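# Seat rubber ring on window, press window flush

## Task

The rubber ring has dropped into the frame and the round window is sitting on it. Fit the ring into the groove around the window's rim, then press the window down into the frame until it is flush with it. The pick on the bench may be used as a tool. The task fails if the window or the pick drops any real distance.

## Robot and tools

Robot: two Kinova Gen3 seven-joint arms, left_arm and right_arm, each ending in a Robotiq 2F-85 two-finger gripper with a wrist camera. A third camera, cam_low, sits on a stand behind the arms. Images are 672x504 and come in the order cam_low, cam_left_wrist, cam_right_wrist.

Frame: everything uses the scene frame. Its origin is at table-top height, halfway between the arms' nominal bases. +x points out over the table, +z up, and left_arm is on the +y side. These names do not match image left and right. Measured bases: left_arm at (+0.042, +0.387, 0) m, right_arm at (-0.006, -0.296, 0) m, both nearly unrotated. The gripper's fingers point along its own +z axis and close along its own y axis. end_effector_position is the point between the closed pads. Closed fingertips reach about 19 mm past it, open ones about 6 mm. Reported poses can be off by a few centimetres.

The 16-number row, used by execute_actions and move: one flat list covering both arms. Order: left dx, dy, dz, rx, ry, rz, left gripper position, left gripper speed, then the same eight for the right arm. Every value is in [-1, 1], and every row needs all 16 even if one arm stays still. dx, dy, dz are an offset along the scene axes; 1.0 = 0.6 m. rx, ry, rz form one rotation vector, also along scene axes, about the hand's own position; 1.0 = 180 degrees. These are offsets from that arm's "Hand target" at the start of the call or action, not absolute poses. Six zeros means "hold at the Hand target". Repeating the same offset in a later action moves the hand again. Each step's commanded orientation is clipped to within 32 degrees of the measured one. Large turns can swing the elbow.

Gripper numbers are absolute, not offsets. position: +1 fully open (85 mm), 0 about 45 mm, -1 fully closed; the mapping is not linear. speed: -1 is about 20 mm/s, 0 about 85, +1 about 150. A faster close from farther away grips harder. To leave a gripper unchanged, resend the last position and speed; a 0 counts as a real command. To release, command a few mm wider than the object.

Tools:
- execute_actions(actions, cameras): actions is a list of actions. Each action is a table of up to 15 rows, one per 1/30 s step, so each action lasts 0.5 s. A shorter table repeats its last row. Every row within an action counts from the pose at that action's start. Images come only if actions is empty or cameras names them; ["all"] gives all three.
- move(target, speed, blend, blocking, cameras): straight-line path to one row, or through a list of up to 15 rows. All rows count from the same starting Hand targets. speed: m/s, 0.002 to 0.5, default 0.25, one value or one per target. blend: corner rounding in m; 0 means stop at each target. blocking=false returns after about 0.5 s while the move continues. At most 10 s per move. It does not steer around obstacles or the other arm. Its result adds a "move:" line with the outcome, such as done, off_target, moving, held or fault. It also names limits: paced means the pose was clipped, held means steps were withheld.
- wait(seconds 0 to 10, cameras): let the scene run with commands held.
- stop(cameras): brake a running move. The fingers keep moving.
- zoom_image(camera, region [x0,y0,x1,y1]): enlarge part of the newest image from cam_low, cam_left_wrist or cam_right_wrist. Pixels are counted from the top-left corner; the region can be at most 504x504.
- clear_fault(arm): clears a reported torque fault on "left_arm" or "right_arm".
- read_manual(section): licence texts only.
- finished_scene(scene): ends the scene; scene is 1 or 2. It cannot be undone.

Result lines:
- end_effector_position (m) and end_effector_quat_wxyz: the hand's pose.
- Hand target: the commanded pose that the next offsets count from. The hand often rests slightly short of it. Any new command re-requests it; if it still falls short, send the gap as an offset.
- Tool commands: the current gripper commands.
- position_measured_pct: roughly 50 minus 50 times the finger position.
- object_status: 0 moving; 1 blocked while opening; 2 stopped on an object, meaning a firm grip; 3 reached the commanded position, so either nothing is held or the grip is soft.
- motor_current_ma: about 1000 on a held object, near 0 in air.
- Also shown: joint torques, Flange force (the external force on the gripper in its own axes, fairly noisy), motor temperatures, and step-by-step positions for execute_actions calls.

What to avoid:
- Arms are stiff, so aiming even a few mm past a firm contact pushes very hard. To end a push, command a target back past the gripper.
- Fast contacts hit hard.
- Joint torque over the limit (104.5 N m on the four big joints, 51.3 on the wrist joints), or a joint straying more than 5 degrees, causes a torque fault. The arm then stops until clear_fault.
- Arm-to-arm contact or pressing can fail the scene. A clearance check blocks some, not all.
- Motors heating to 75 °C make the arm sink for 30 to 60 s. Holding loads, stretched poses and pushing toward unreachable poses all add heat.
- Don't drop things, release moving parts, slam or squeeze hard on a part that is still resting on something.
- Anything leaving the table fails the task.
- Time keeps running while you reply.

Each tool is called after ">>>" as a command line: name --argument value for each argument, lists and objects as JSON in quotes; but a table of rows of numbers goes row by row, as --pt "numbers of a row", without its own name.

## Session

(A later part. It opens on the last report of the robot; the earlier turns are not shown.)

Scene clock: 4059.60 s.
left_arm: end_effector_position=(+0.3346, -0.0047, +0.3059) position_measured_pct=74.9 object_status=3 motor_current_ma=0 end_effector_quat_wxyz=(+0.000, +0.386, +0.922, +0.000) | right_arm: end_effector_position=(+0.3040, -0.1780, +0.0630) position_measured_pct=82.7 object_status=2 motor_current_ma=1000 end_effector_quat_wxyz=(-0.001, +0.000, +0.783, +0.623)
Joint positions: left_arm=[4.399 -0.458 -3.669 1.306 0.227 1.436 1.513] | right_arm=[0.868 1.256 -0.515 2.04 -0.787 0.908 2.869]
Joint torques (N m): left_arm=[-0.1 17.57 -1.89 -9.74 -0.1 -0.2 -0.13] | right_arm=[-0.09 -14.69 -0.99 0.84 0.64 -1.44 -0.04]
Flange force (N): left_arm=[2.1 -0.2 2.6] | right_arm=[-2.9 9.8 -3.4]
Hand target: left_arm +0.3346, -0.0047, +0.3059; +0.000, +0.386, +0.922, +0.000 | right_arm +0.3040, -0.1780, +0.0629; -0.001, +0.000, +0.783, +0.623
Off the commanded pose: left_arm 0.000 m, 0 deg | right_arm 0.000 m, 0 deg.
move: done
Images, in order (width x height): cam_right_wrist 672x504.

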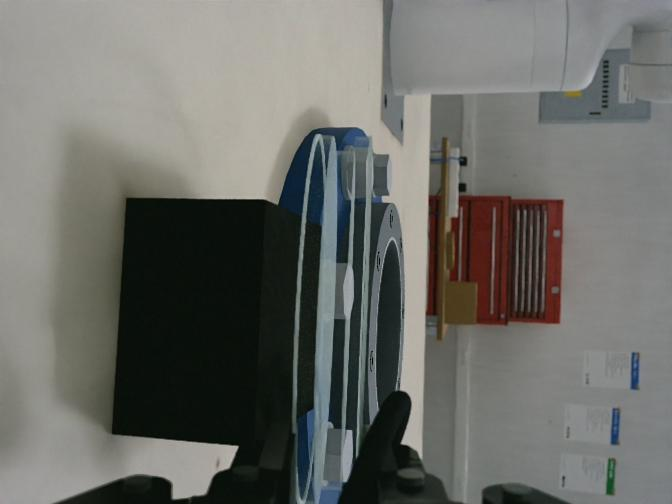

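>>> move --pt "0.0 0.0 0 0 0 0 -0.5 -0.5 0 0 -0.01 0 0 0 -0.92 -1" --speed 0.03

>>> move --pt "0.0 0.0 0 0 0 0 -0.5 -0.5 0 0 -0.006 0 0 0 -0.92 -1" --speed 0.03 --cameras '["cam_right_wrist","cam_low"]'

>>> zoom_image --camera "cam_right_wrist" --region '[50, 100, 450, 504]'

Scene clock: 4065.07 s.
left_arm: end_effector_position=(+0.3346, -0.0047, +0.3059) position_measured_pct=74.9 object_status=3 motor_current_ma=0 end_effector_quat_wxyz=(+0.000, +0.386, +0.922, +0.000) | right_arm: end_effector_position=(+0.3040, -0.1780, +0.0570) position_measured_pct=82.7 object_status=2 motor_current_ma=1000 end_effector_quat_wxyz=(-0.001, +0.000, +0.783, +0.623)
Joint positions: left_arm=[4.399 -0.458 -3.669 1.306 0.227 1.436 1.513] | right_arm=[0.866 1.271 -0.51 2.032 -0.784 0.904 2.875]
Joint torques (N m): left_arm=[-0.08 17.54 -1.85 -9.71 -0.08 -0.17 -0.12] | right_arm=[-0.23 -14.11 -1.02 0.95 0.39 -1.5 -0.19]
Flange force (N): left_arm=[2.2 -0.1 2.6] | right_arm=[-2.7 10.7 -4.9]
Hand target: left_arm +0.3346, -0.0047, +0.3059; +0.000, +0.386, +0.922, +0.000 | right_arm +0.3040, -0.1780, +0.0569; -0.001, +0.000, +0.783, +0.623
Off the commanded pose: left_arm 0.000 m, 0 deg | right_arm 0.000 m, 0 deg.
move: done

Scene clock: 4065.77 s.
left_arm: end_effector_position=(+0.3346, -0.0047, +0.3059) position_measured_pct=74.9 object_status=3 motor_current_ma=0 end_effector_quat_wxyz=(+0.000, +0.386, +0.922, +0.000) | right_arm: end_effector_position=(+0.3040, -0.1781, +0.0533) position_measured_pct=82.7 object_status=2 motor_current_ma=1000 end_effector_quat_wxyz=(-0.001, +0.000, +0.783, +0.623)
Joint positions: left_arm=[4.399 -0.458 -3.669 1.306 0.227 1.436 1.513] | right_arm=[0.866 1.28 -0.508 2.027 -0.782 0.902 2.878]
Joint torques (N m): left_arm=[-0.07 17.58 -1.83 -9.73 -0.07 -0.2 -0.16] | right_arm=[-5.29 -10.52 -2.94 2.97 0.38 -2.3 -0.07]
Flange force (N): left_arm=[2.1 -0.2 2.6] | right_arm=[-1.9 13.7 -22.4]
Hand target: left_arm +0.3346, -0.0047, +0.3059; +0.000, +0.386, +0.922, +0.000 | right_arm +0.3040, -0.1780, +0.0533; -0.001, +0.000, +0.783, +0.623
Off the commanded pose: left_arm 0.000 m, 0 deg | right_arm 0.000 m, 0 deg.
move: done
Images, in order (width x height): cam_low 672x504, cam_right_wrist 672x504.

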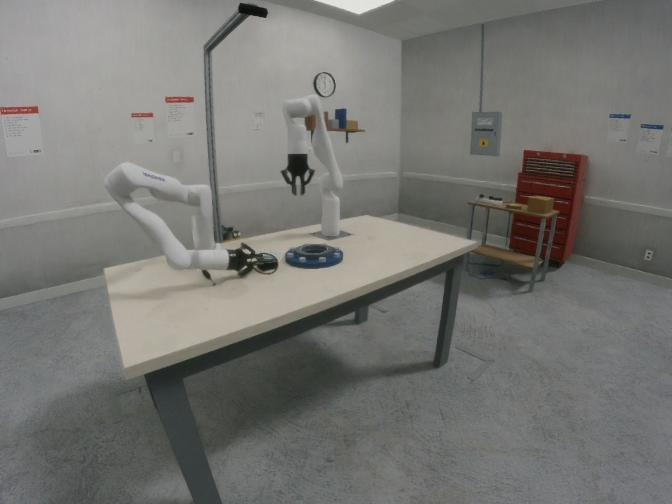

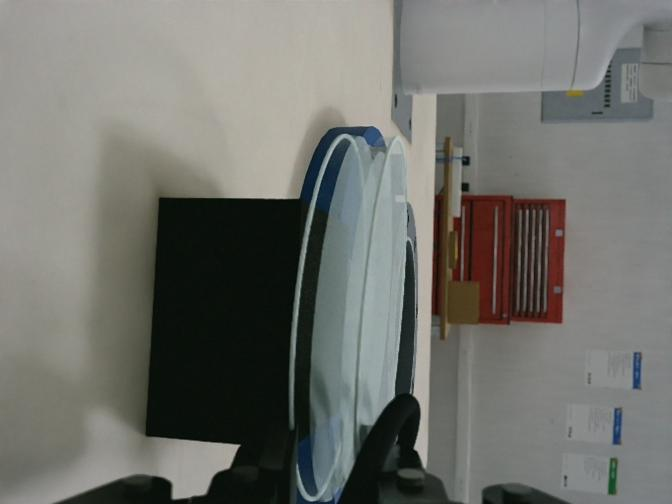

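Scaled by 1.248.

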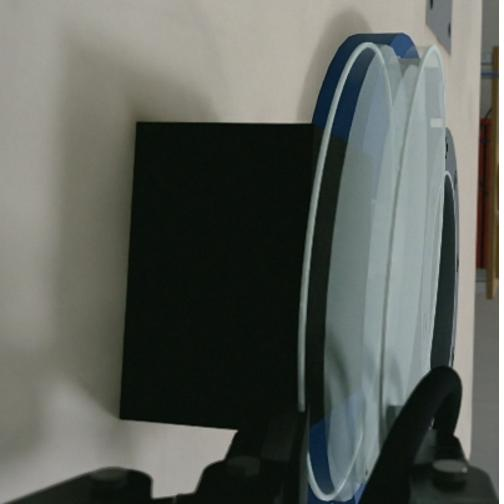

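>>> move --pt "-0.1 -0.12 -0.03 0 0 -0.26 -0.5 -0.5 0 0 0 0 0 0 -0.92 -1" --speed 0.15 --cameras '["cam_left_wrist"]'

Scene clock: 4073.67 s.
left_arm: end_effector_position=(+0.2746, -0.0767, +0.2879) position_measured_pct=74.9 object_status=3 motor_current_ma=0 end_effector_quat_wxyz=(+0.000, +0.721, +0.693, +0.000) | right_arm: end_effector_position=(+0.3040, -0.1780, +0.0533) position_measured_pct=82.7 object_status=2 motor_current_ma=1000 end_effector_quat_wxyz=(-0.001, +0.000, +0.783, +0.623)
Joint positions: left_arm=[4.436 -0.522 -3.461 1.227 0.16 1.417 0.941] | right_arm=[0.865 1.281 -0.508 2.027 -0.782 0.902 2.878]
Joint torques (N m): left_arm=[-0.09 19.29 -1.26 -9.79 -0.12 -0.14 -0.1] | right_arm=[-5.68 -10.12 -2.87 2.92 0.38 -2.53 -0.21]
Flange force (N): left_arm=[2.0 -1.5 2.6] | right_arm=[-1.4 14.7 -23.7]
Hand target: left_arm +0.2746, -0.0767, +0.2879; +0.000, +0.721, +0.693, +0.000 | right_arm +0.3040, -0.1780, +0.0533; -0.001, +0.000, +0.783, +0.623
Off the commanded pose: left_arm 0.000 m, 0 deg | right_arm 0.000 m, 0 deg.
move: done
Images, in order (width x height): cam_left_wrist 672x504.

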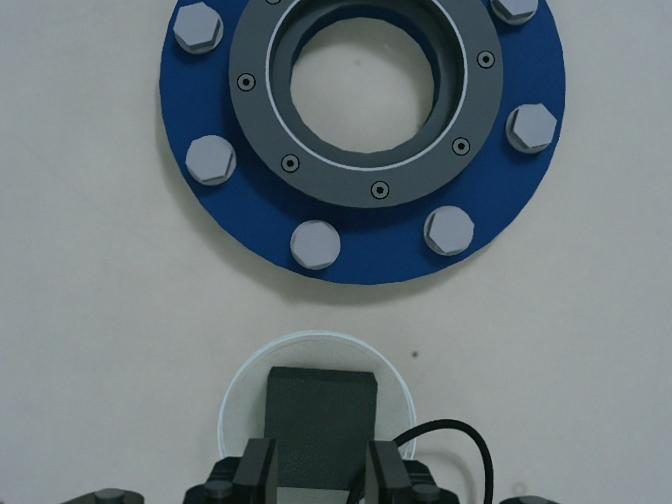

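>>> move --pt "0 0 0 0 0 0 -0.5 -0.5 0 0 0 0 0 0 -0.4 -0.5" --pt "0 0 0 0 0 0 -0.5 -0.5 -0.045 0.03 0 0 0 0 -0.4 -0.5" --speed 0.04 --cameras '["cam_left_wrist","cam_right_wrist","cam_low"]'

>>> zoom_image --camera "cam_low" --region '[225, 215, 305, 275]'

Scene clock: 4084.57 s.
left_arm: end_effector_position=(+0.2746, -0.0767, +0.2879) position_measured_pct=74.9 object_status=3 motor_current_ma=0 end_effector_quat_wxyz=(+0.000, +0.721, +0.693, +0.000) | right_arm: end_effector_position=(+0.2876, -0.1690, +0.0489) position_measured_pct=69.7 object_status=3 motor_current_ma=0 end_effector_quat_wxyz=(+0.012, +0.006, +0.786, +0.618)
Joint positions: left_arm=[4.436 -0.522 -3.461 1.227 0.16 1.417 0.941] | right_arm=[0.907 1.305 -0.534 2.104 -0.806 0.804 2.947]
Joint torques (N m): left_arm=[-0.06 19.35 -1.23 -9.82 -0.12 -0.19 -0.11] | right_arm=[-79.41 48.26 -27.36 57.44 10.86 0.69 -0.22]
Flange force (N): left_arm=[1.9 -1.4 2.5] | right_arm=[-40.1 35.6 -258.8]
Hand target: left_arm +0.2746, -0.0767, +0.2879; +0.000, +0.721, +0.693, +0.000 | right_arm +0.2770, -0.1601, +0.0533; -0.001, +0.000, +0.783, +0.623
Off the commanded pose: left_arm 0.000 m, 0 deg | right_arm 0.015 m, 2 deg.
TORQUE WARNING: the torque sensor of joint 1 (waist) of the right arm reached its warning level (56.7 N m). A warning alone does not stop the arm.
move: off_target (right_arm)

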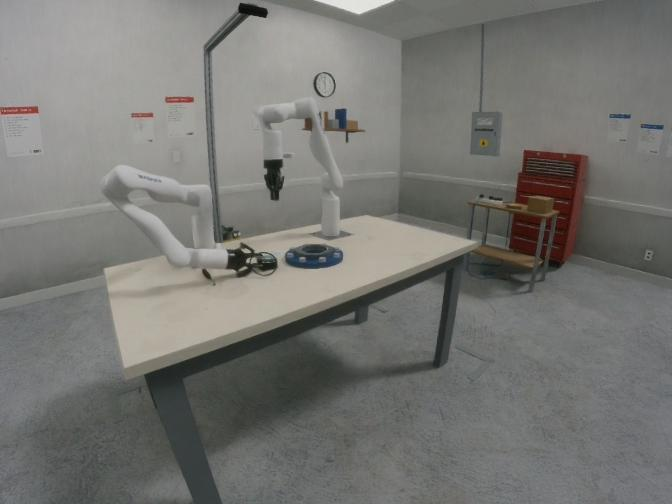

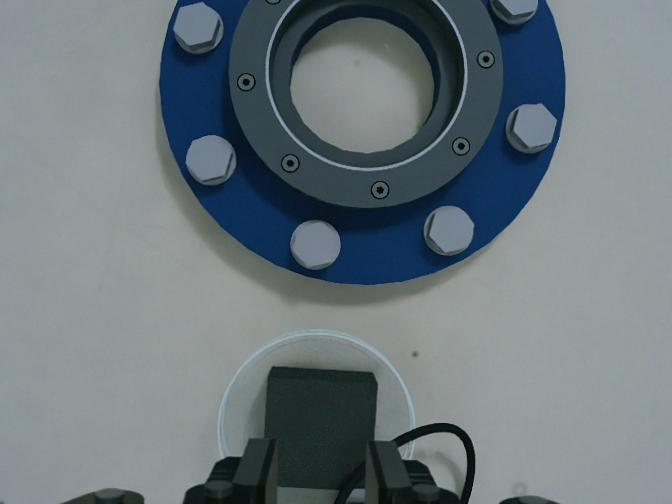

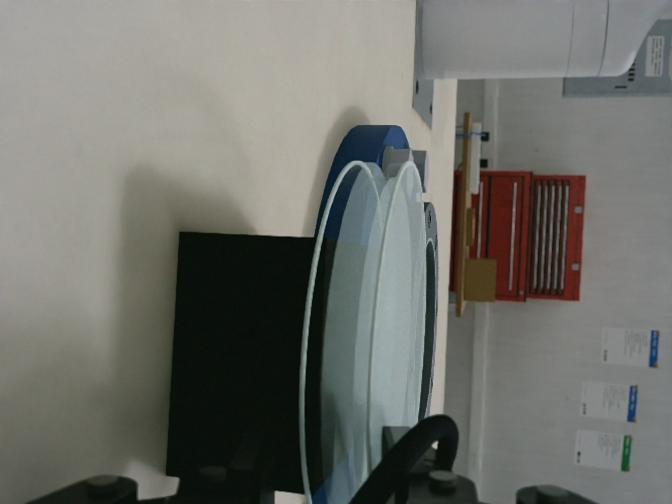

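Scaled by 6.300 from the camera's 672x504 image, which has a finer 960x720 frame.

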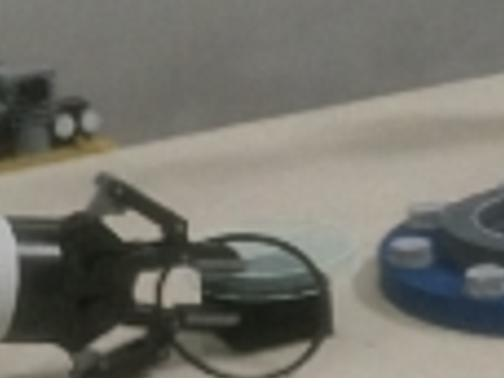

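>>> move --pt "0 0 0 0 0 0 -0.5 -0.5 0 -0.0315 0 0 0 0 -0.4 -0.5" --speed 0.05

>>> move --pt "0 0.06 -0.3 0 0 0 -1 1 0 0 0 0 0 0 -0.4 -0.5" --pt "0 0.045 -0.375 0 0 0 -1 1 0 0 0 0 0 0 -0.4 -0.5" --speed 0.15 --cameras '["cam_left_wrist","cam_low","cam_right_wrist"]'

>>> zoom_image --camera "cam_low" --region '[225, 215, 305, 275]'

Scene clock: 4094.50 s.
left_arm: end_effector_position=(+0.2746, -0.0767, +0.2879) position_measured_pct=74.9 object_status=3 motor_current_ma=0 end_effector_quat_wxyz=(+0.000, +0.721, +0.693, +0.000) | right_arm: end_effector_position=(+0.2770, -0.1789, +0.0533) position_measured_pct=69.7 object_status=3 motor_current_ma=0 end_effector_quat_wxyz=(-0.001, +0.000, +0.783, +0.623)
Joint positions: left_arm=[4.436 -0.522 -3.461 1.227 0.16 1.417 0.941] | right_arm=[0.914 1.289 -0.506 2.095 -0.76 0.858 2.919]
Joint torques (N m): left_arm=[-0.08 19.3 -1.27 -9.84 -0.07 -0.17 -0.13] | right_arm=[0.76 -14.77 -3.78 3.22 -0.29 2.38 -0.12]
Flange force (N): left_arm=[2.1 -1.6 2.6] | right_arm=[-1.8 1.5 1.9]
Hand target: left_arm +0.2746, -0.0767, +0.2879; +0.000, +0.721, +0.693, +0.000 | right_arm +0.2770, -0.1789, +0.0533; -0.001, +0.000, +0.783, +0.623
Off the commanded pose: left_arm 0.000 m, 0 deg | right_arm 0.000 m, 0 deg.
TORQUE WARNING: the torque sensor of joint 1 (waist) of the right arm reached its warning level (56.7 N m). A warning alone does not stop the arm.
move: done

Scene clock: 4096.83 s.
left_arm: end_effector_position=(+0.2746, -0.0496, +0.0629) position_measured_pct=98.7 object_status=3 motor_current_ma=1000 end_effector_quat_wxyz=(+0.000, +0.721, +0.693, +0.000) | right_arm: end_effector_position=(+0.2770, -0.1790, +0.0533) position_measured_pct=69.7 object_status=3 motor_current_ma=0 end_effector_quat_wxyz=(-0.001, +0.000, +0.783, +0.623)
Joint positions: left_arm=[4.395 -0.725 -3.403 1.668 0.247 0.781 0.829] | right_arm=[0.914 1.289 -0.506 2.095 -0.76 0.858 2.919]
Joint torques (N m): left_arm=[-0.06 19.99 -1.36 -7.12 -0.1 -0.28 -0.15] | right_arm=[1 -14.83 -3.69 3.35 -0.28 2.34 -0.17]
Flange force (N): left_arm=[1.5 -1.4 1.2] | right_arm=[-2.4 1.2 2.1]
Hand target: left_arm +0.2746, -0.0497, +0.0629; +0.000, +0.721, +0.693, +0.000 | right_arm +0.2770, -0.1790, +0.0533; -0.001, +0.000, +0.783, +0.623
Off the commanded pose: left_arm 0.000 m, 0 deg | right_arm 0.000 m, 0 deg.
move: done

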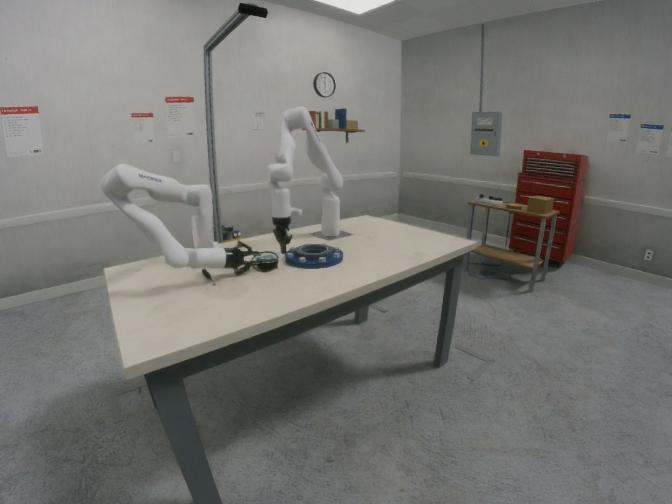

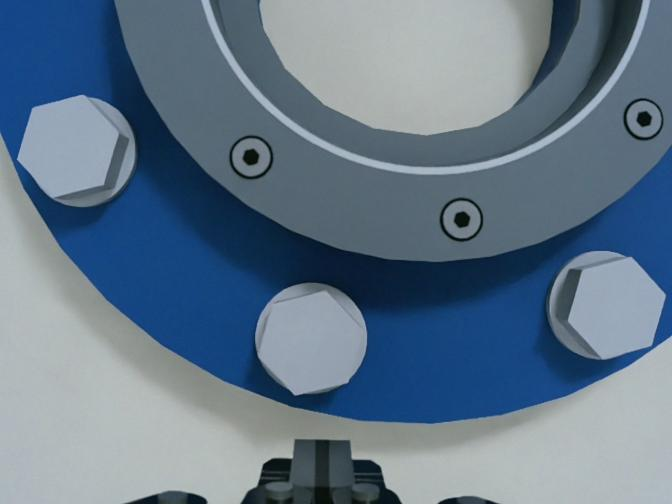

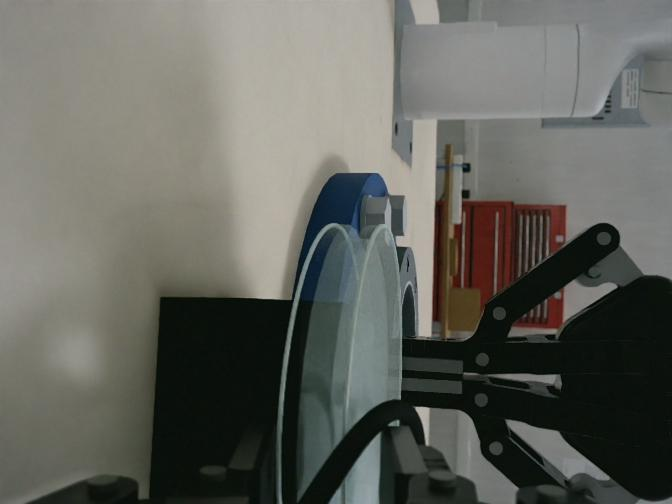

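Scaled by 6.300 from the camera's 672x504 image, which has a finer 960x720 frame.

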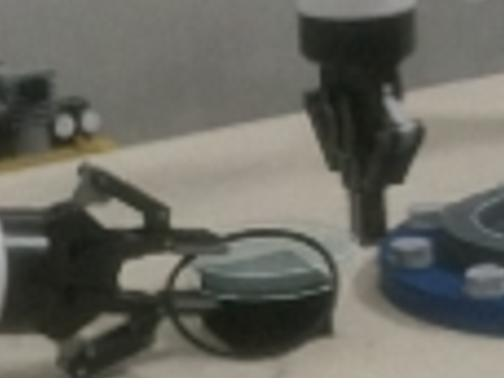

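>>> execute_actions --actions '[]'

Scene clock: 4123.83 s.
left_arm: end_effector_position=(+0.2746, -0.0497, +0.0629) position_measured_pct=98.7 object_status=3 motor_current_ma=1000 end_effector_quat_wxyz=(+0.000, +0.721, +0.693, +0.000) | right_arm: end_effector_position=(+0.2770, -0.1790, +0.0533) position_measured_pct=69.7 object_status=3 motor_current_ma=0 end_effector_quat_wxyz=(-0.001, +0.000, +0.783, +0.623)
Joint positions: left_arm=[4.395 -0.725 -3.403 1.668 0.247 0.781 0.829] | right_arm=[0.914 1.289 -0.506 2.095 -0.76 0.858 2.919]
Joint velocities: within noise
Joint torques (N m): left_arm=[-0.08 20 -1.39 -7.14 -0.1 -0.2 -0.12] | right_arm=[0.94 -14.79 -3.65 3.4 -0.22 2.33 -0.15]
Motor temperatures (°C): left_arm=[32 39 30 30 38 41 33] | right_arm=[38 33 29 33 35 41 37]
Flange force (N): left_arm=[1.7 -1.5 1.5] | right_arm=[-2.6 1.3 2.1]
Hand target: left_arm +0.2746, -0.0497, +0.0629; +0.000, +0.721, +0.693, +0.000 | right_arm +0.2770, -0.1790, +0.0533; -0.001, +0.000, +0.783, +0.623
Tool commands: left_gripper/position=-1.0 left_gripper/speed=+1.0 right_gripper/position=-0.4 right_gripper/speed=-0.5
Off the commanded pose: left_arm 0.000 m, 0 deg | right_arm 0.000 m, 0 deg.

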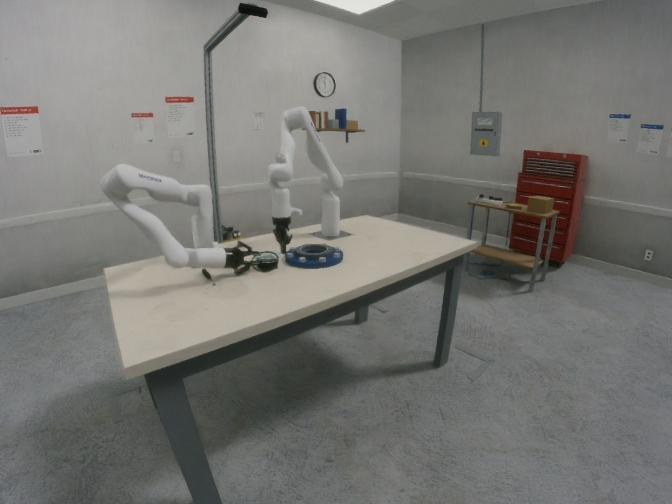

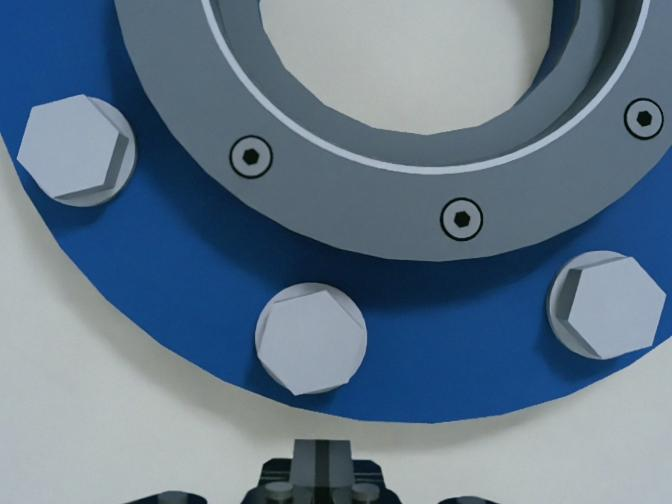

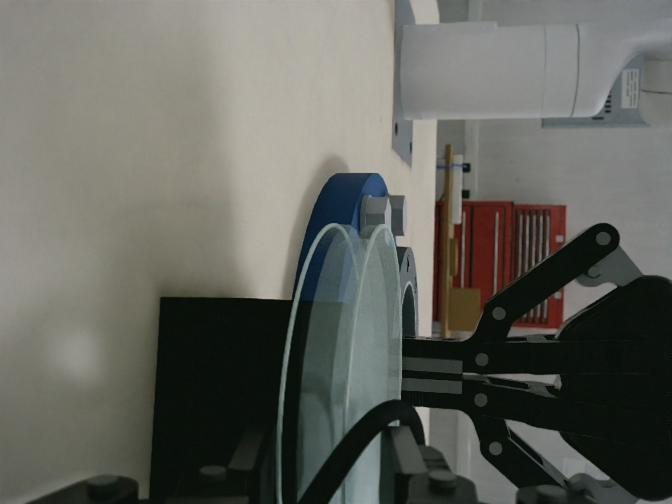

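>>> move --target '[0,-0.0483,0,0,0,0,-1,1,0,0,0,0,0,0,-0.4,-0.5]' --speed 0.03 --cameras '["cam_right_wrist","cam_low"]'

>>> zoom_image --camera "cam_low" --region '[225, 215, 305, 275]'

Scene clock: 4130.87 s.
left_arm: end_effector_position=(+0.2746, -0.0786, +0.0629) position_measured_pct=98.7 object_status=3 motor_current_ma=1000 end_effector_quat_wxyz=(+0.000, +0.721, +0.693, +0.000) | right_arm: end_effector_position=(+0.2770, -0.1790, +0.0533) position_measured_pct=69.7 object_status=3 motor_current_ma=0 end_effector_quat_wxyz=(-0.001, +0.000, +0.783, +0.623)
Joint positions: left_arm=[4.415 -0.769 -3.406 1.569 0.249 0.837 0.864] | right_arm=[0.914 1.289 -0.506 2.095 -0.76 0.858 2.919]
Joint torques (N m): left_arm=[0.28 21.37 -1.17 -8.36 0.11 -0.53 -0.12] | right_arm=[0.6 -14.69 -4.26 3.92 -0.33 2.7 -0.19]
Flange force (N): left_arm=[4.0 -1.9 1.7] | right_arm=[-2.5 -0.2 1.0]
Hand target: left_arm +0.2746, -0.0786, +0.0629; +0.000, +0.721, +0.693, +0.000 | right_arm +0.2770, -0.1789, +0.0533; -0.001, +0.000, +0.783, +0.623
Off the commanded pose: left_arm 0.000 m, 0 deg | right_arm 0.000 m, 0 deg.
move: done
Images, in order (width x height): cam_low 672x504, cam_right_wrist 672x504.

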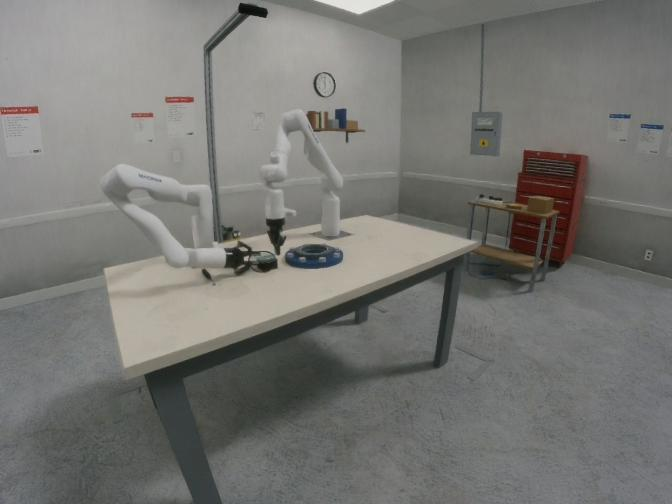

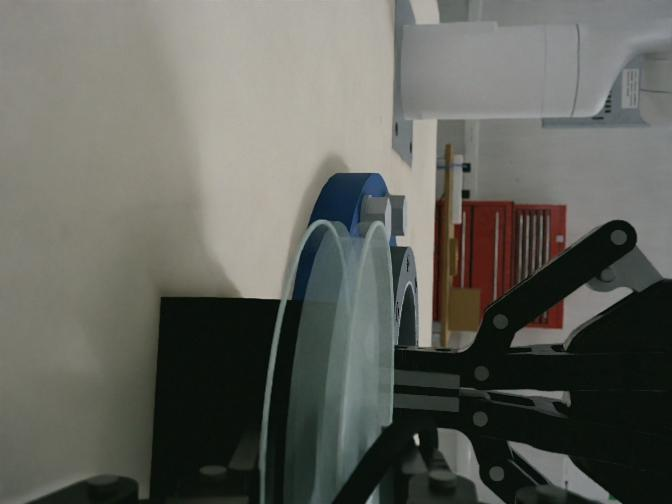

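Scaled by 6.300 from the camera's 672x504 image, which has a finer 960x720 frame.

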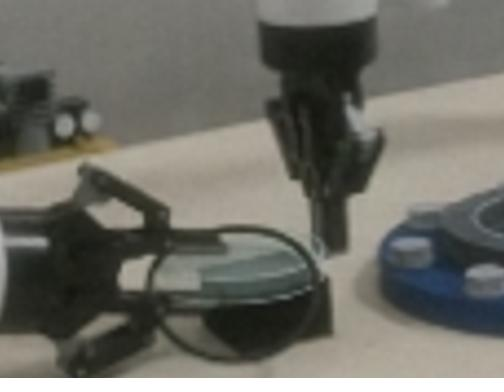

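>>> zoom_image --camera "cam_low" --region '[240, 245, 285, 276]'

>>> zoom_image --camera "cam_right_wrist" --region '[200, 200, 504, 504]'

Scaled by 11.200 from the camera's 672x504 image, which has a finer 960x720 frame.

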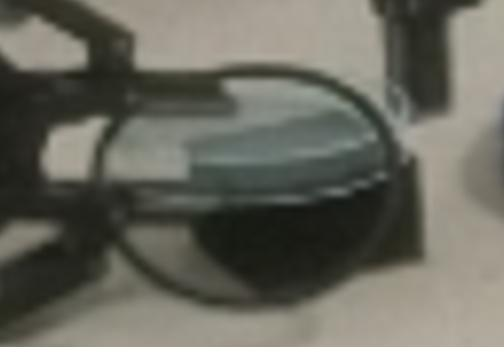

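Scaled by 1.658.

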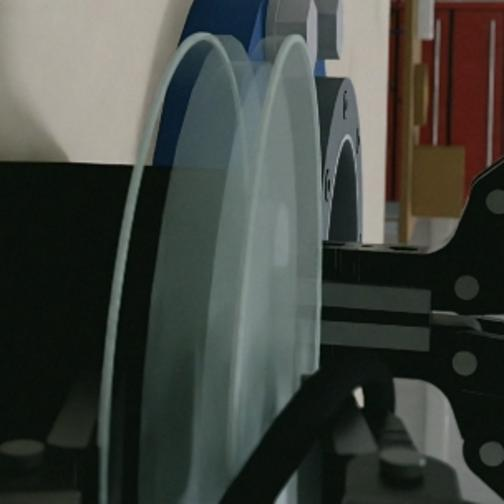

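>>> move --pt "0 0.01 0 0 0 0 -1 1 0 0 0 0 0 0 -0.4 -0.5" --pt "0 0.01 0.15 0 0 0 -1 1 0 0 0 0 0 0 -0.4 -0.5" --speed 0.1 --cameras '["cam_right_wrist","cam_low","cam_left_wrist"]'

>>> zoom_image --camera "cam_low" --region '[240, 245, 285, 276]'

Scene clock: 4149.20 s.
left_arm: end_effector_position=(+0.2746, -0.0726, +0.1529) position_measured_pct=98.7 object_status=3 motor_current_ma=1000 end_effector_quat_wxyz=(+0.000, +0.721, +0.693, +0.000) | right_arm: end_effector_position=(+0.2770, -0.1790, +0.0533) position_measured_pct=69.7 object_status=3 motor_current_ma=0 end_effector_quat_wxyz=(-0.001, +0.000, +0.783, +0.623)
Joint positions: left_arm=[4.431 -0.63 -3.439 1.499 0.202 1.043 0.895] | right_arm=[0.914 1.289 -0.506 2.095 -0.76 0.858 2.919]
Joint torques (N m): left_arm=[-0.07 19.89 -1.43 -8.77 -0.13 -0.45 -0.12] | right_arm=[0.89 -14.84 -3.95 3.65 -0.33 2.56 -0.18]
Flange force (N): left_arm=[2.0 -1.5 1.3] | right_arm=[-2.5 0.3 1.9]
Hand target: left_arm +0.2746, -0.0726, +0.1529; +0.000, +0.721, +0.693, +0.000 | right_arm +0.2770, -0.1789, +0.0533; -0.001, +0.000, +0.783, +0.623
Off the commanded pose: left_arm 0.000 m, 0 deg | right_arm 0.000 m, 0 deg.
move: done

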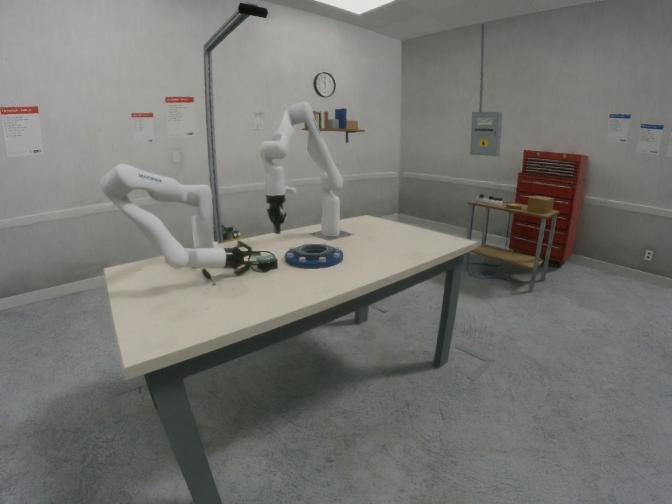

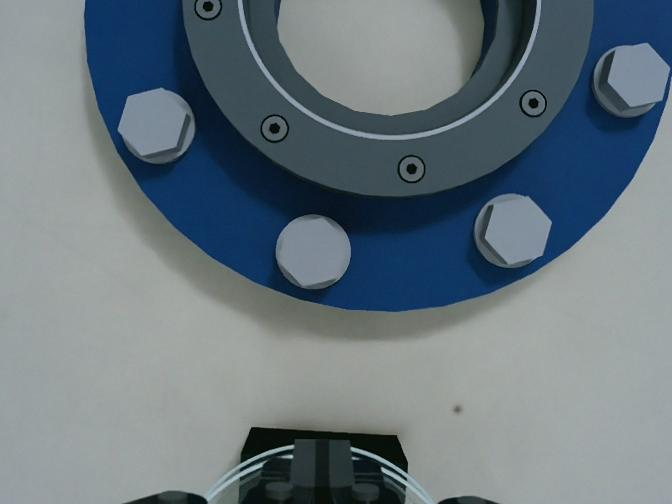

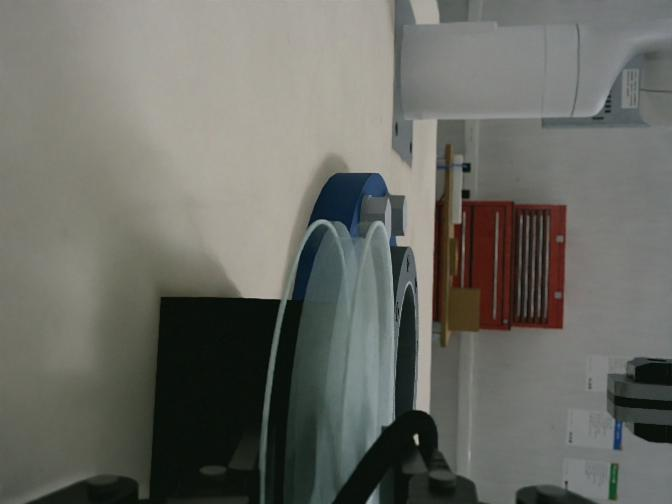

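Scaled by 11.200 from the camera's 672x504 image, which has a finer 960x720 frame.

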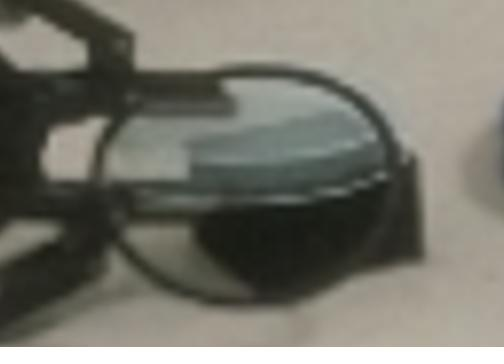

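>>> move --pt "0 0 0.2 0 0 0 -1 1 0 0 0 0 0 0 -0.4 -0.5" --pt "0 -0.19 0.2 0 0 0 -1 1 0 0 0 0 0 0 -0.4 -0.5" --cameras '["cam_left_wrist"]'

Scene clock: 4155.43 s.
left_arm: end_effector_position=(+0.2746, -0.1866, +0.2729) position_measured_pct=98.7 object_status=3 motor_current_ma=1000 end_effector_quat_wxyz=(+0.000, +0.721, +0.693, +0.000) | right_arm: end_effector_position=(+0.2770, -0.1790, +0.0533) position_measured_pct=69.7 object_status=3 motor_current_ma=0 end_effector_quat_wxyz=(-0.001, +0.000, +0.783, +0.623)
Joint positions: left_arm=[4.438 -0.811 -3.445 0.744 0.219 1.61 1.044] | right_arm=[0.914 1.289 -0.506 2.095 -0.76 0.858 2.919]
Joint torques (N m): left_arm=[-0.08 24.12 -1.13 -10.02 -0.12 -0.19 -0.16] | right_arm=[0.86 -14.84 -3.99 3.49 -0.3 2.59 -0.13]
Flange force (N): left_arm=[5.2 -2.8 3.7] | right_arm=[-2.2 0.6 2.1]
Hand target: left_arm +0.2746, -0.1866, +0.2729; +0.000, +0.721, +0.693, +0.000 | right_arm +0.2770, -0.1789, +0.0533; -0.001, +0.000, +0.783, +0.623
Off the commanded pose: left_arm 0.000 m, 0 deg | right_arm 0.000 m, 0 deg.
move: done
Images, in order (width x height): cam_left_wrist 672x504.

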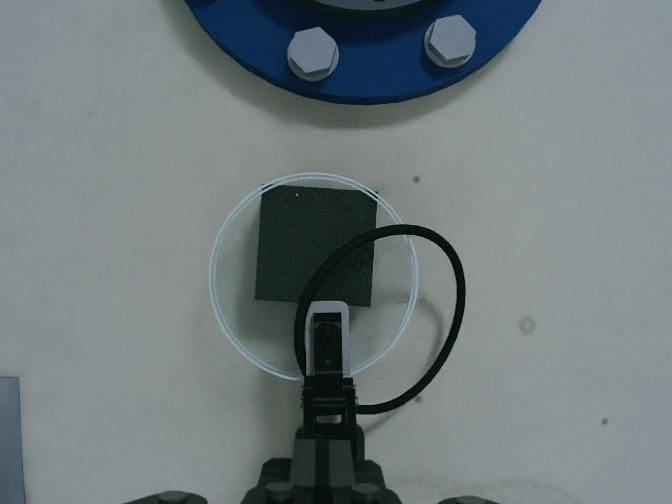

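>>> move --target '[0,0,0,0,0,0,-1,1,0,0,0,0,0,0,-0.67,-1]'

>>> wait --seconds 1 --cameras '["cam_left_wrist","cam_right_wrist"]'

Scene clock: 4215.60 s.
left_arm: end_effector_position=(+0.2746, -0.1867, +0.2729) position_measured_pct=98.7 object_status=3 motor_current_ma=1000 end_effector_quat_wxyz=(+0.000, +0.721, +0.693, +0.000) | right_arm: end_effector_position=(+0.2770, -0.1789, +0.0534) position_measured_pct=77.9 object_status=0 motor_current_ma=1000 end_effector_quat_wxyz=(-0.001, +0.000, +0.782, +0.623)
Joint positions: left_arm=[4.438 -0.811 -3.445 0.744 0.219 1.61 1.044] | right_arm=[0.914 1.289 -0.506 2.095 -0.76 0.859 2.919]
Joint torques (N m): left_arm=[-0.05 24.18 -1.13 -9.84 -0.12 -0.19 -0.13] | right_arm=[-2.62 -11.9 4.45 -2.2 2.02 -8.73 -0.08]
Flange force (N): left_arm=[3.9 -2.1 3.1] | right_arm=[-4.6 28.7 -17.7]
Hand target: left_arm +0.2746, -0.1867, +0.2729; +0.000, +0.721, +0.693, +0.000 | right_arm +0.2770, -0.1790, +0.0533; -0.001, +0.000, +0.783, +0.623
Off the commanded pose: left_arm 0.000 m, 0 deg | right_arm 0.000 m, 0 deg.
move: done

Scene clock: 4216.60 s.
left_arm: end_effector_position=(+0.2746, -0.1867, +0.2729) position_measured_pct=98.7 object_status=3 motor_current_ma=1000 end_effector_quat_wxyz=(+0.000, +0.721, +0.693, +0.000) | right_arm: end_effector_position=(+0.2770, -0.1789, +0.0533) position_measured_pct=77.9 object_status=2 motor_current_ma=1000 end_effector_quat_wxyz=(-0.001, +0.000, +0.783, +0.623)
Joint positions: left_arm=[4.438 -0.811 -3.445 0.744 0.219 1.61 1.044] | right_arm=[0.914 1.289 -0.506 2.095 -0.76 0.858 2.919]
Joint torques (N m): left_arm=[-0.08 24.16 -1.13 -9.86 -0.1 -0.19 -0.11] | right_arm=[-2.38 -12.14 4.81 -2.45 2.06 -8.88 -0.11]
Flange force (N): left_arm=[4.1 -2.2 3.2] | right_arm=[-4.6 29.0 -16.7]
Hand target: left_arm +0.2746, -0.1867, +0.2729; +0.000, +0.721, +0.693, +0.000 | right_arm +0.2770, -0.1789, +0.0533; -0.001, +0.000, +0.783, +0.623
Tool commands: left_gripper/position=-1.0 left_gripper/speed=+1.0 right_gripper/position=-0.67 right_gripper/speed=-1.0
Off the commanded pose: left_arm 0.000 m, 0 deg | right_arm 0.000 m, 0 deg.
wait: 1.00 s; at rest by 0.17 s
Images, in order (width x height): cam_left_wrist 672x504, cam_right_wrist 672x504.

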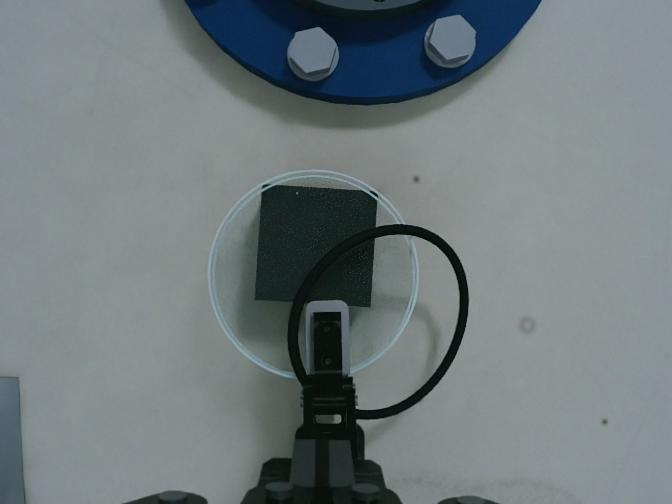

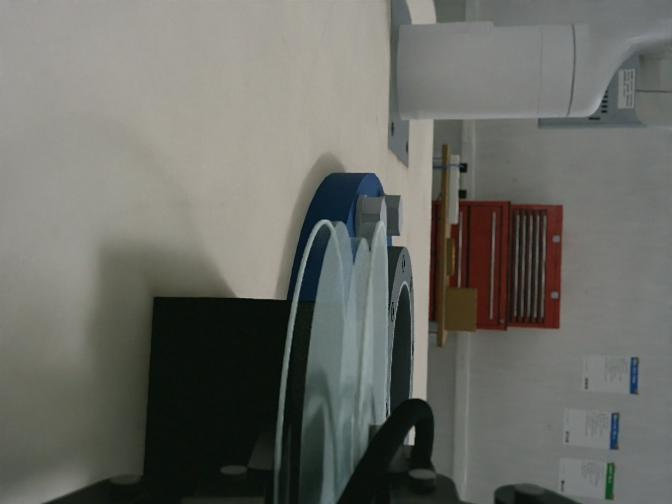

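>>> move --target '[0,0,0,0,0,0,-1,1,0,0,0.05,0,0,0,-0.67,-1]' --speed 0.03 --cameras '["cam_left_wrist","cam_right_wrist"]'

Scene clock: 4221.30 s.
left_arm: end_effector_position=(+0.2746, -0.1867, +0.2729) position_measured_pct=98.7 object_status=3 motor_current_ma=1000 end_effector_quat_wxyz=(+0.000, +0.721, +0.693, +0.000) | right_arm: end_effector_position=(+0.2770, -0.1789, +0.0833) position_measured_pct=81.8 object_status=2 motor_current_ma=1000 end_effector_quat_wxyz=(-0.001, +0.000, +0.783, +0.623)
Joint positions: left_arm=[4.438 -0.811 -3.445 0.744 0.219 1.61 1.044] | right_arm=[0.922 1.21 -0.53 2.133 -0.778 0.882 2.887]
Joint torques (N m): left_arm=[-0.04 24.14 -1.11 -9.84 -0.1 -0.18 -0.15] | right_arm=[0.9 -14.77 -4.09 3.38 -0.46 2.94 -0.09]
Flange force (N): left_arm=[4.0 -2.2 3.1] | right_arm=[-2.6 -0.7 2.7]
Hand target: left_arm +0.2746, -0.1867, +0.2729; +0.000, +0.721, +0.693, +0.000 | right_arm +0.2770, -0.1789, +0.0833; -0.001, +0.000, +0.783, +0.623
Off the commanded pose: left_arm 0.000 m, 0 deg | right_arm 0.000 m, 0 deg.
move: done
Images, in order (width x height): cam_left_wrist 672x504, cam_right_wrist 672x504.

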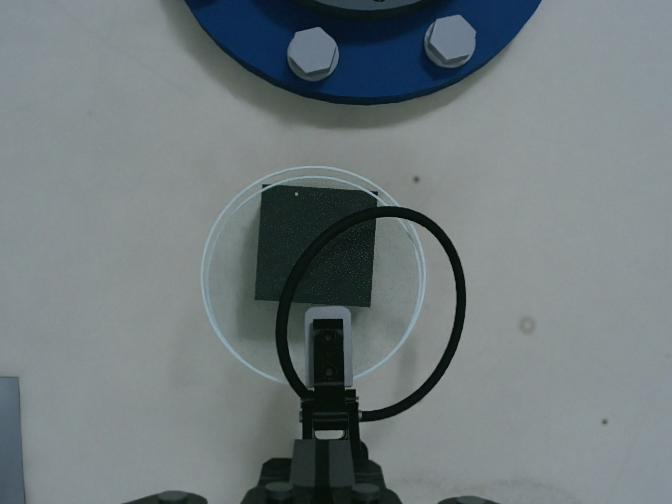

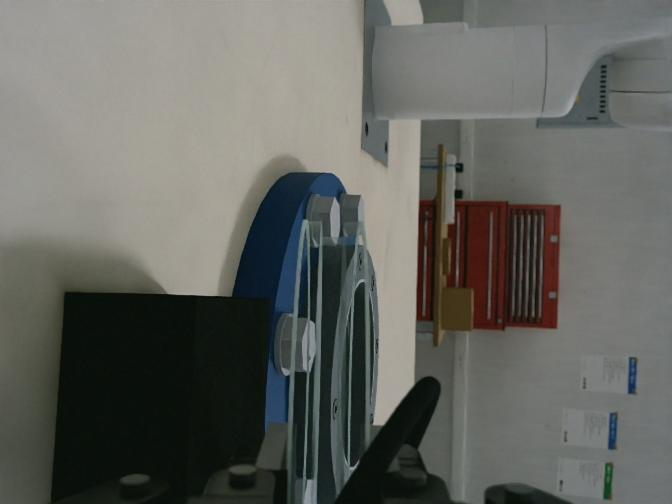

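>>> move --pt "0 0.3 0 0 0 0 -1 1 0 0 0 0 0 0 -1 1" --pt "0 0.3 0 0 0 0 -1 1 0.01 0.067 0.2112 0.073 0 0 -1 1" --speed 0.12 --cameras '["cam_left_wrist","cam_right_wrist"]'

Scene clock: 4229.60 s.
left_arm: end_effector_position=(+0.2746, -0.0066, +0.2729) position_measured_pct=98.7 object_status=3 motor_current_ma=1000 end_effector_quat_wxyz=(+0.000, +0.721, +0.693, +0.000) | right_arm: end_effector_position=(+0.2830, -0.1388, +0.2100) position_measured_pct=81.8 object_status=2 motor_current_ma=1000 end_effector_quat_wxyz=(-0.001, +0.000, +0.706, +0.708)
Joint positions: left_arm=[4.415 -0.384 -3.478 1.496 0.13 1.284 0.874] | right_arm=[0.944 1.113 -0.712 2.218 -0.928 1.017 2.829]
Joint torques (N m): left_arm=[-0.07 16.48 -1.07 -9.6 -0.12 -0.2 -0.15] | right_arm=[1.02 -13.37 -4.77 2.17 -0.7 2.85 -0.12]
Flange force (N): left_arm=[1.3 -1.4 2.4] | right_arm=[-2.3 -0.2 2.6]
Hand target: left_arm +0.2746, -0.0066, +0.2729; +0.000, +0.721, +0.693, +0.000 | right_arm +0.2830, -0.1387, +0.2100; -0.001, +0.000, +0.706, +0.708
Off the commanded pose: left_arm 0.000 m, 0 deg | right_arm 0.000 m, 0 deg.
move: done
Images, in order (width x height): cam_left_wrist 672x504, cam_right_wrist 672x504.

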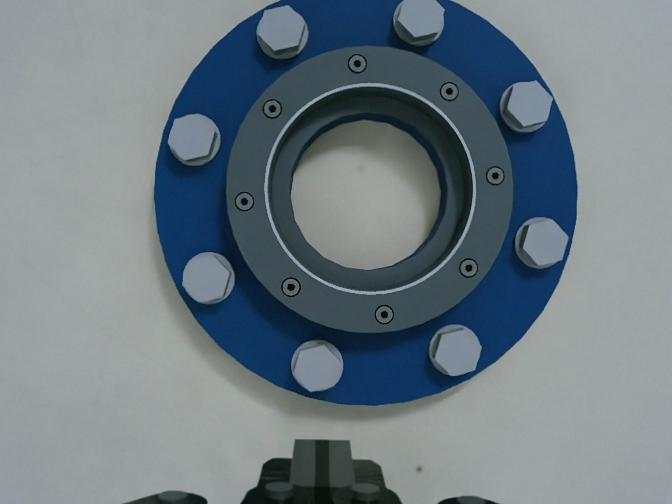

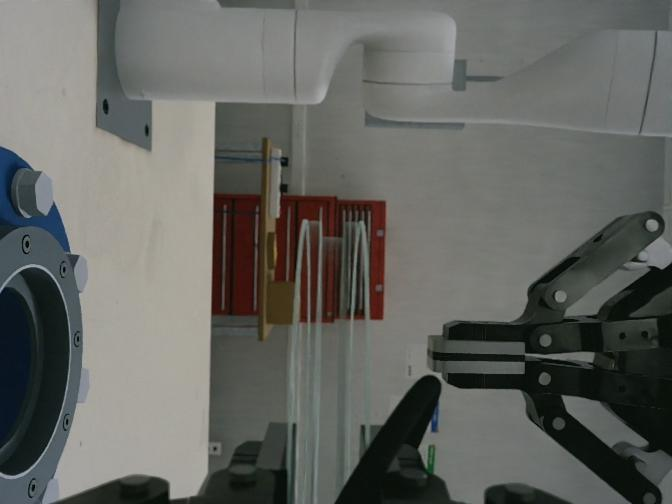

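>>> move --pt "0 0 0.112 0 0 0 -1 1 0 0 0 0 0 0 -1 1" --pt "0 -0.255 0.112 0 0 0 -1 1 0 0 0 0 0 0 -1 1" --speed 0.2 --cameras '["cam_left_wrist","cam_low"]'

>>> zoom_image --camera "cam_low" --region '[255, 195, 315, 240]'

Scene clock: 4237.23 s.
left_arm: end_effector_position=(+0.2746, -0.1596, +0.3401) position_measured_pct=98.7 object_status=3 motor_current_ma=1000 end_effector_quat_wxyz=(+0.000, +0.721, +0.693, +0.000) | right_arm: end_effector_position=(+0.2830, -0.1388, +0.2100) position_measured_pct=81.8 object_status=2 motor_current_ma=1000 end_effector_quat_wxyz=(-0.001, +0.000, +0.706, +0.708)
Joint positions: left_arm=[4.419 -0.743 -3.457 0.658 0.216 1.761 1.034] | right_arm=[0.944 1.113 -0.712 2.218 -0.928 1.017 2.829]
Joint torques (N m): left_arm=[0 23.27 -1 -9.41 -0.1 -0.19 -0.12] | right_arm=[0.92 -13.51 -4.7 2.13 -0.69 2.92 -0.22]
Flange force (N): left_arm=[1.5 -0.9 2.4] | right_arm=[-1.8 -0.6 3.2]
Hand target: left_arm +0.2746, -0.1596, +0.3401; +0.000, +0.721, +0.693, +0.000 | right_arm +0.2830, -0.1388, +0.2100; -0.001, +0.000, +0.706, +0.708
Off the commanded pose: left_arm 0.000 m, 0 deg | right_arm 0.000 m, 0 deg.
move: done
Images, in order (width x height): cam_low 672x504, cam_left_wrist 672x504.

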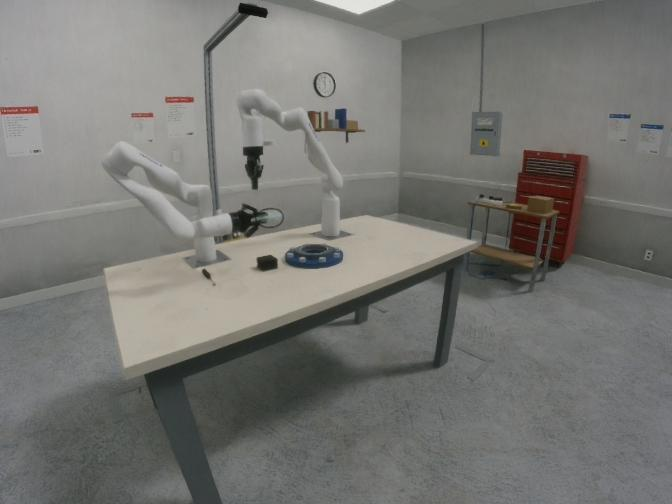

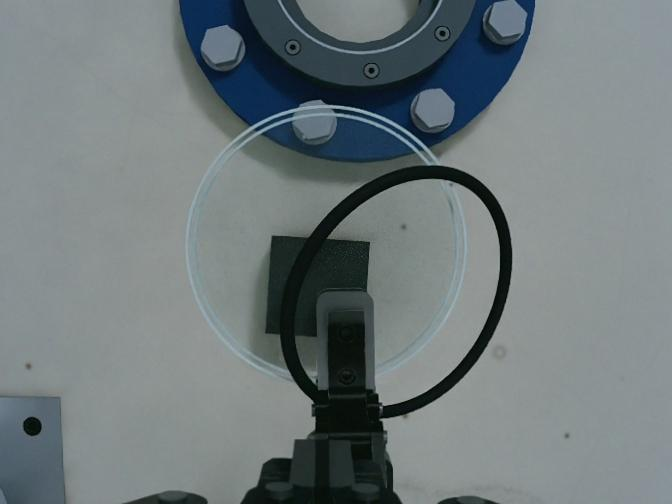

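Scaled by 8.400 from the camera's 672x504 image, which has a finer 960x720 frame.

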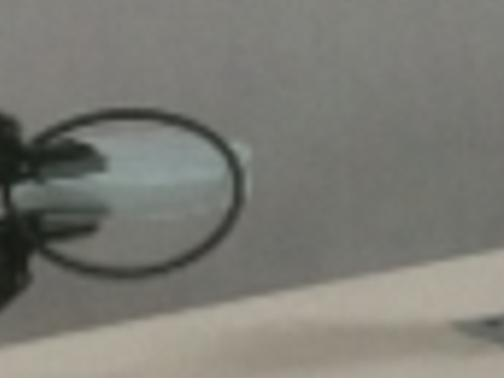

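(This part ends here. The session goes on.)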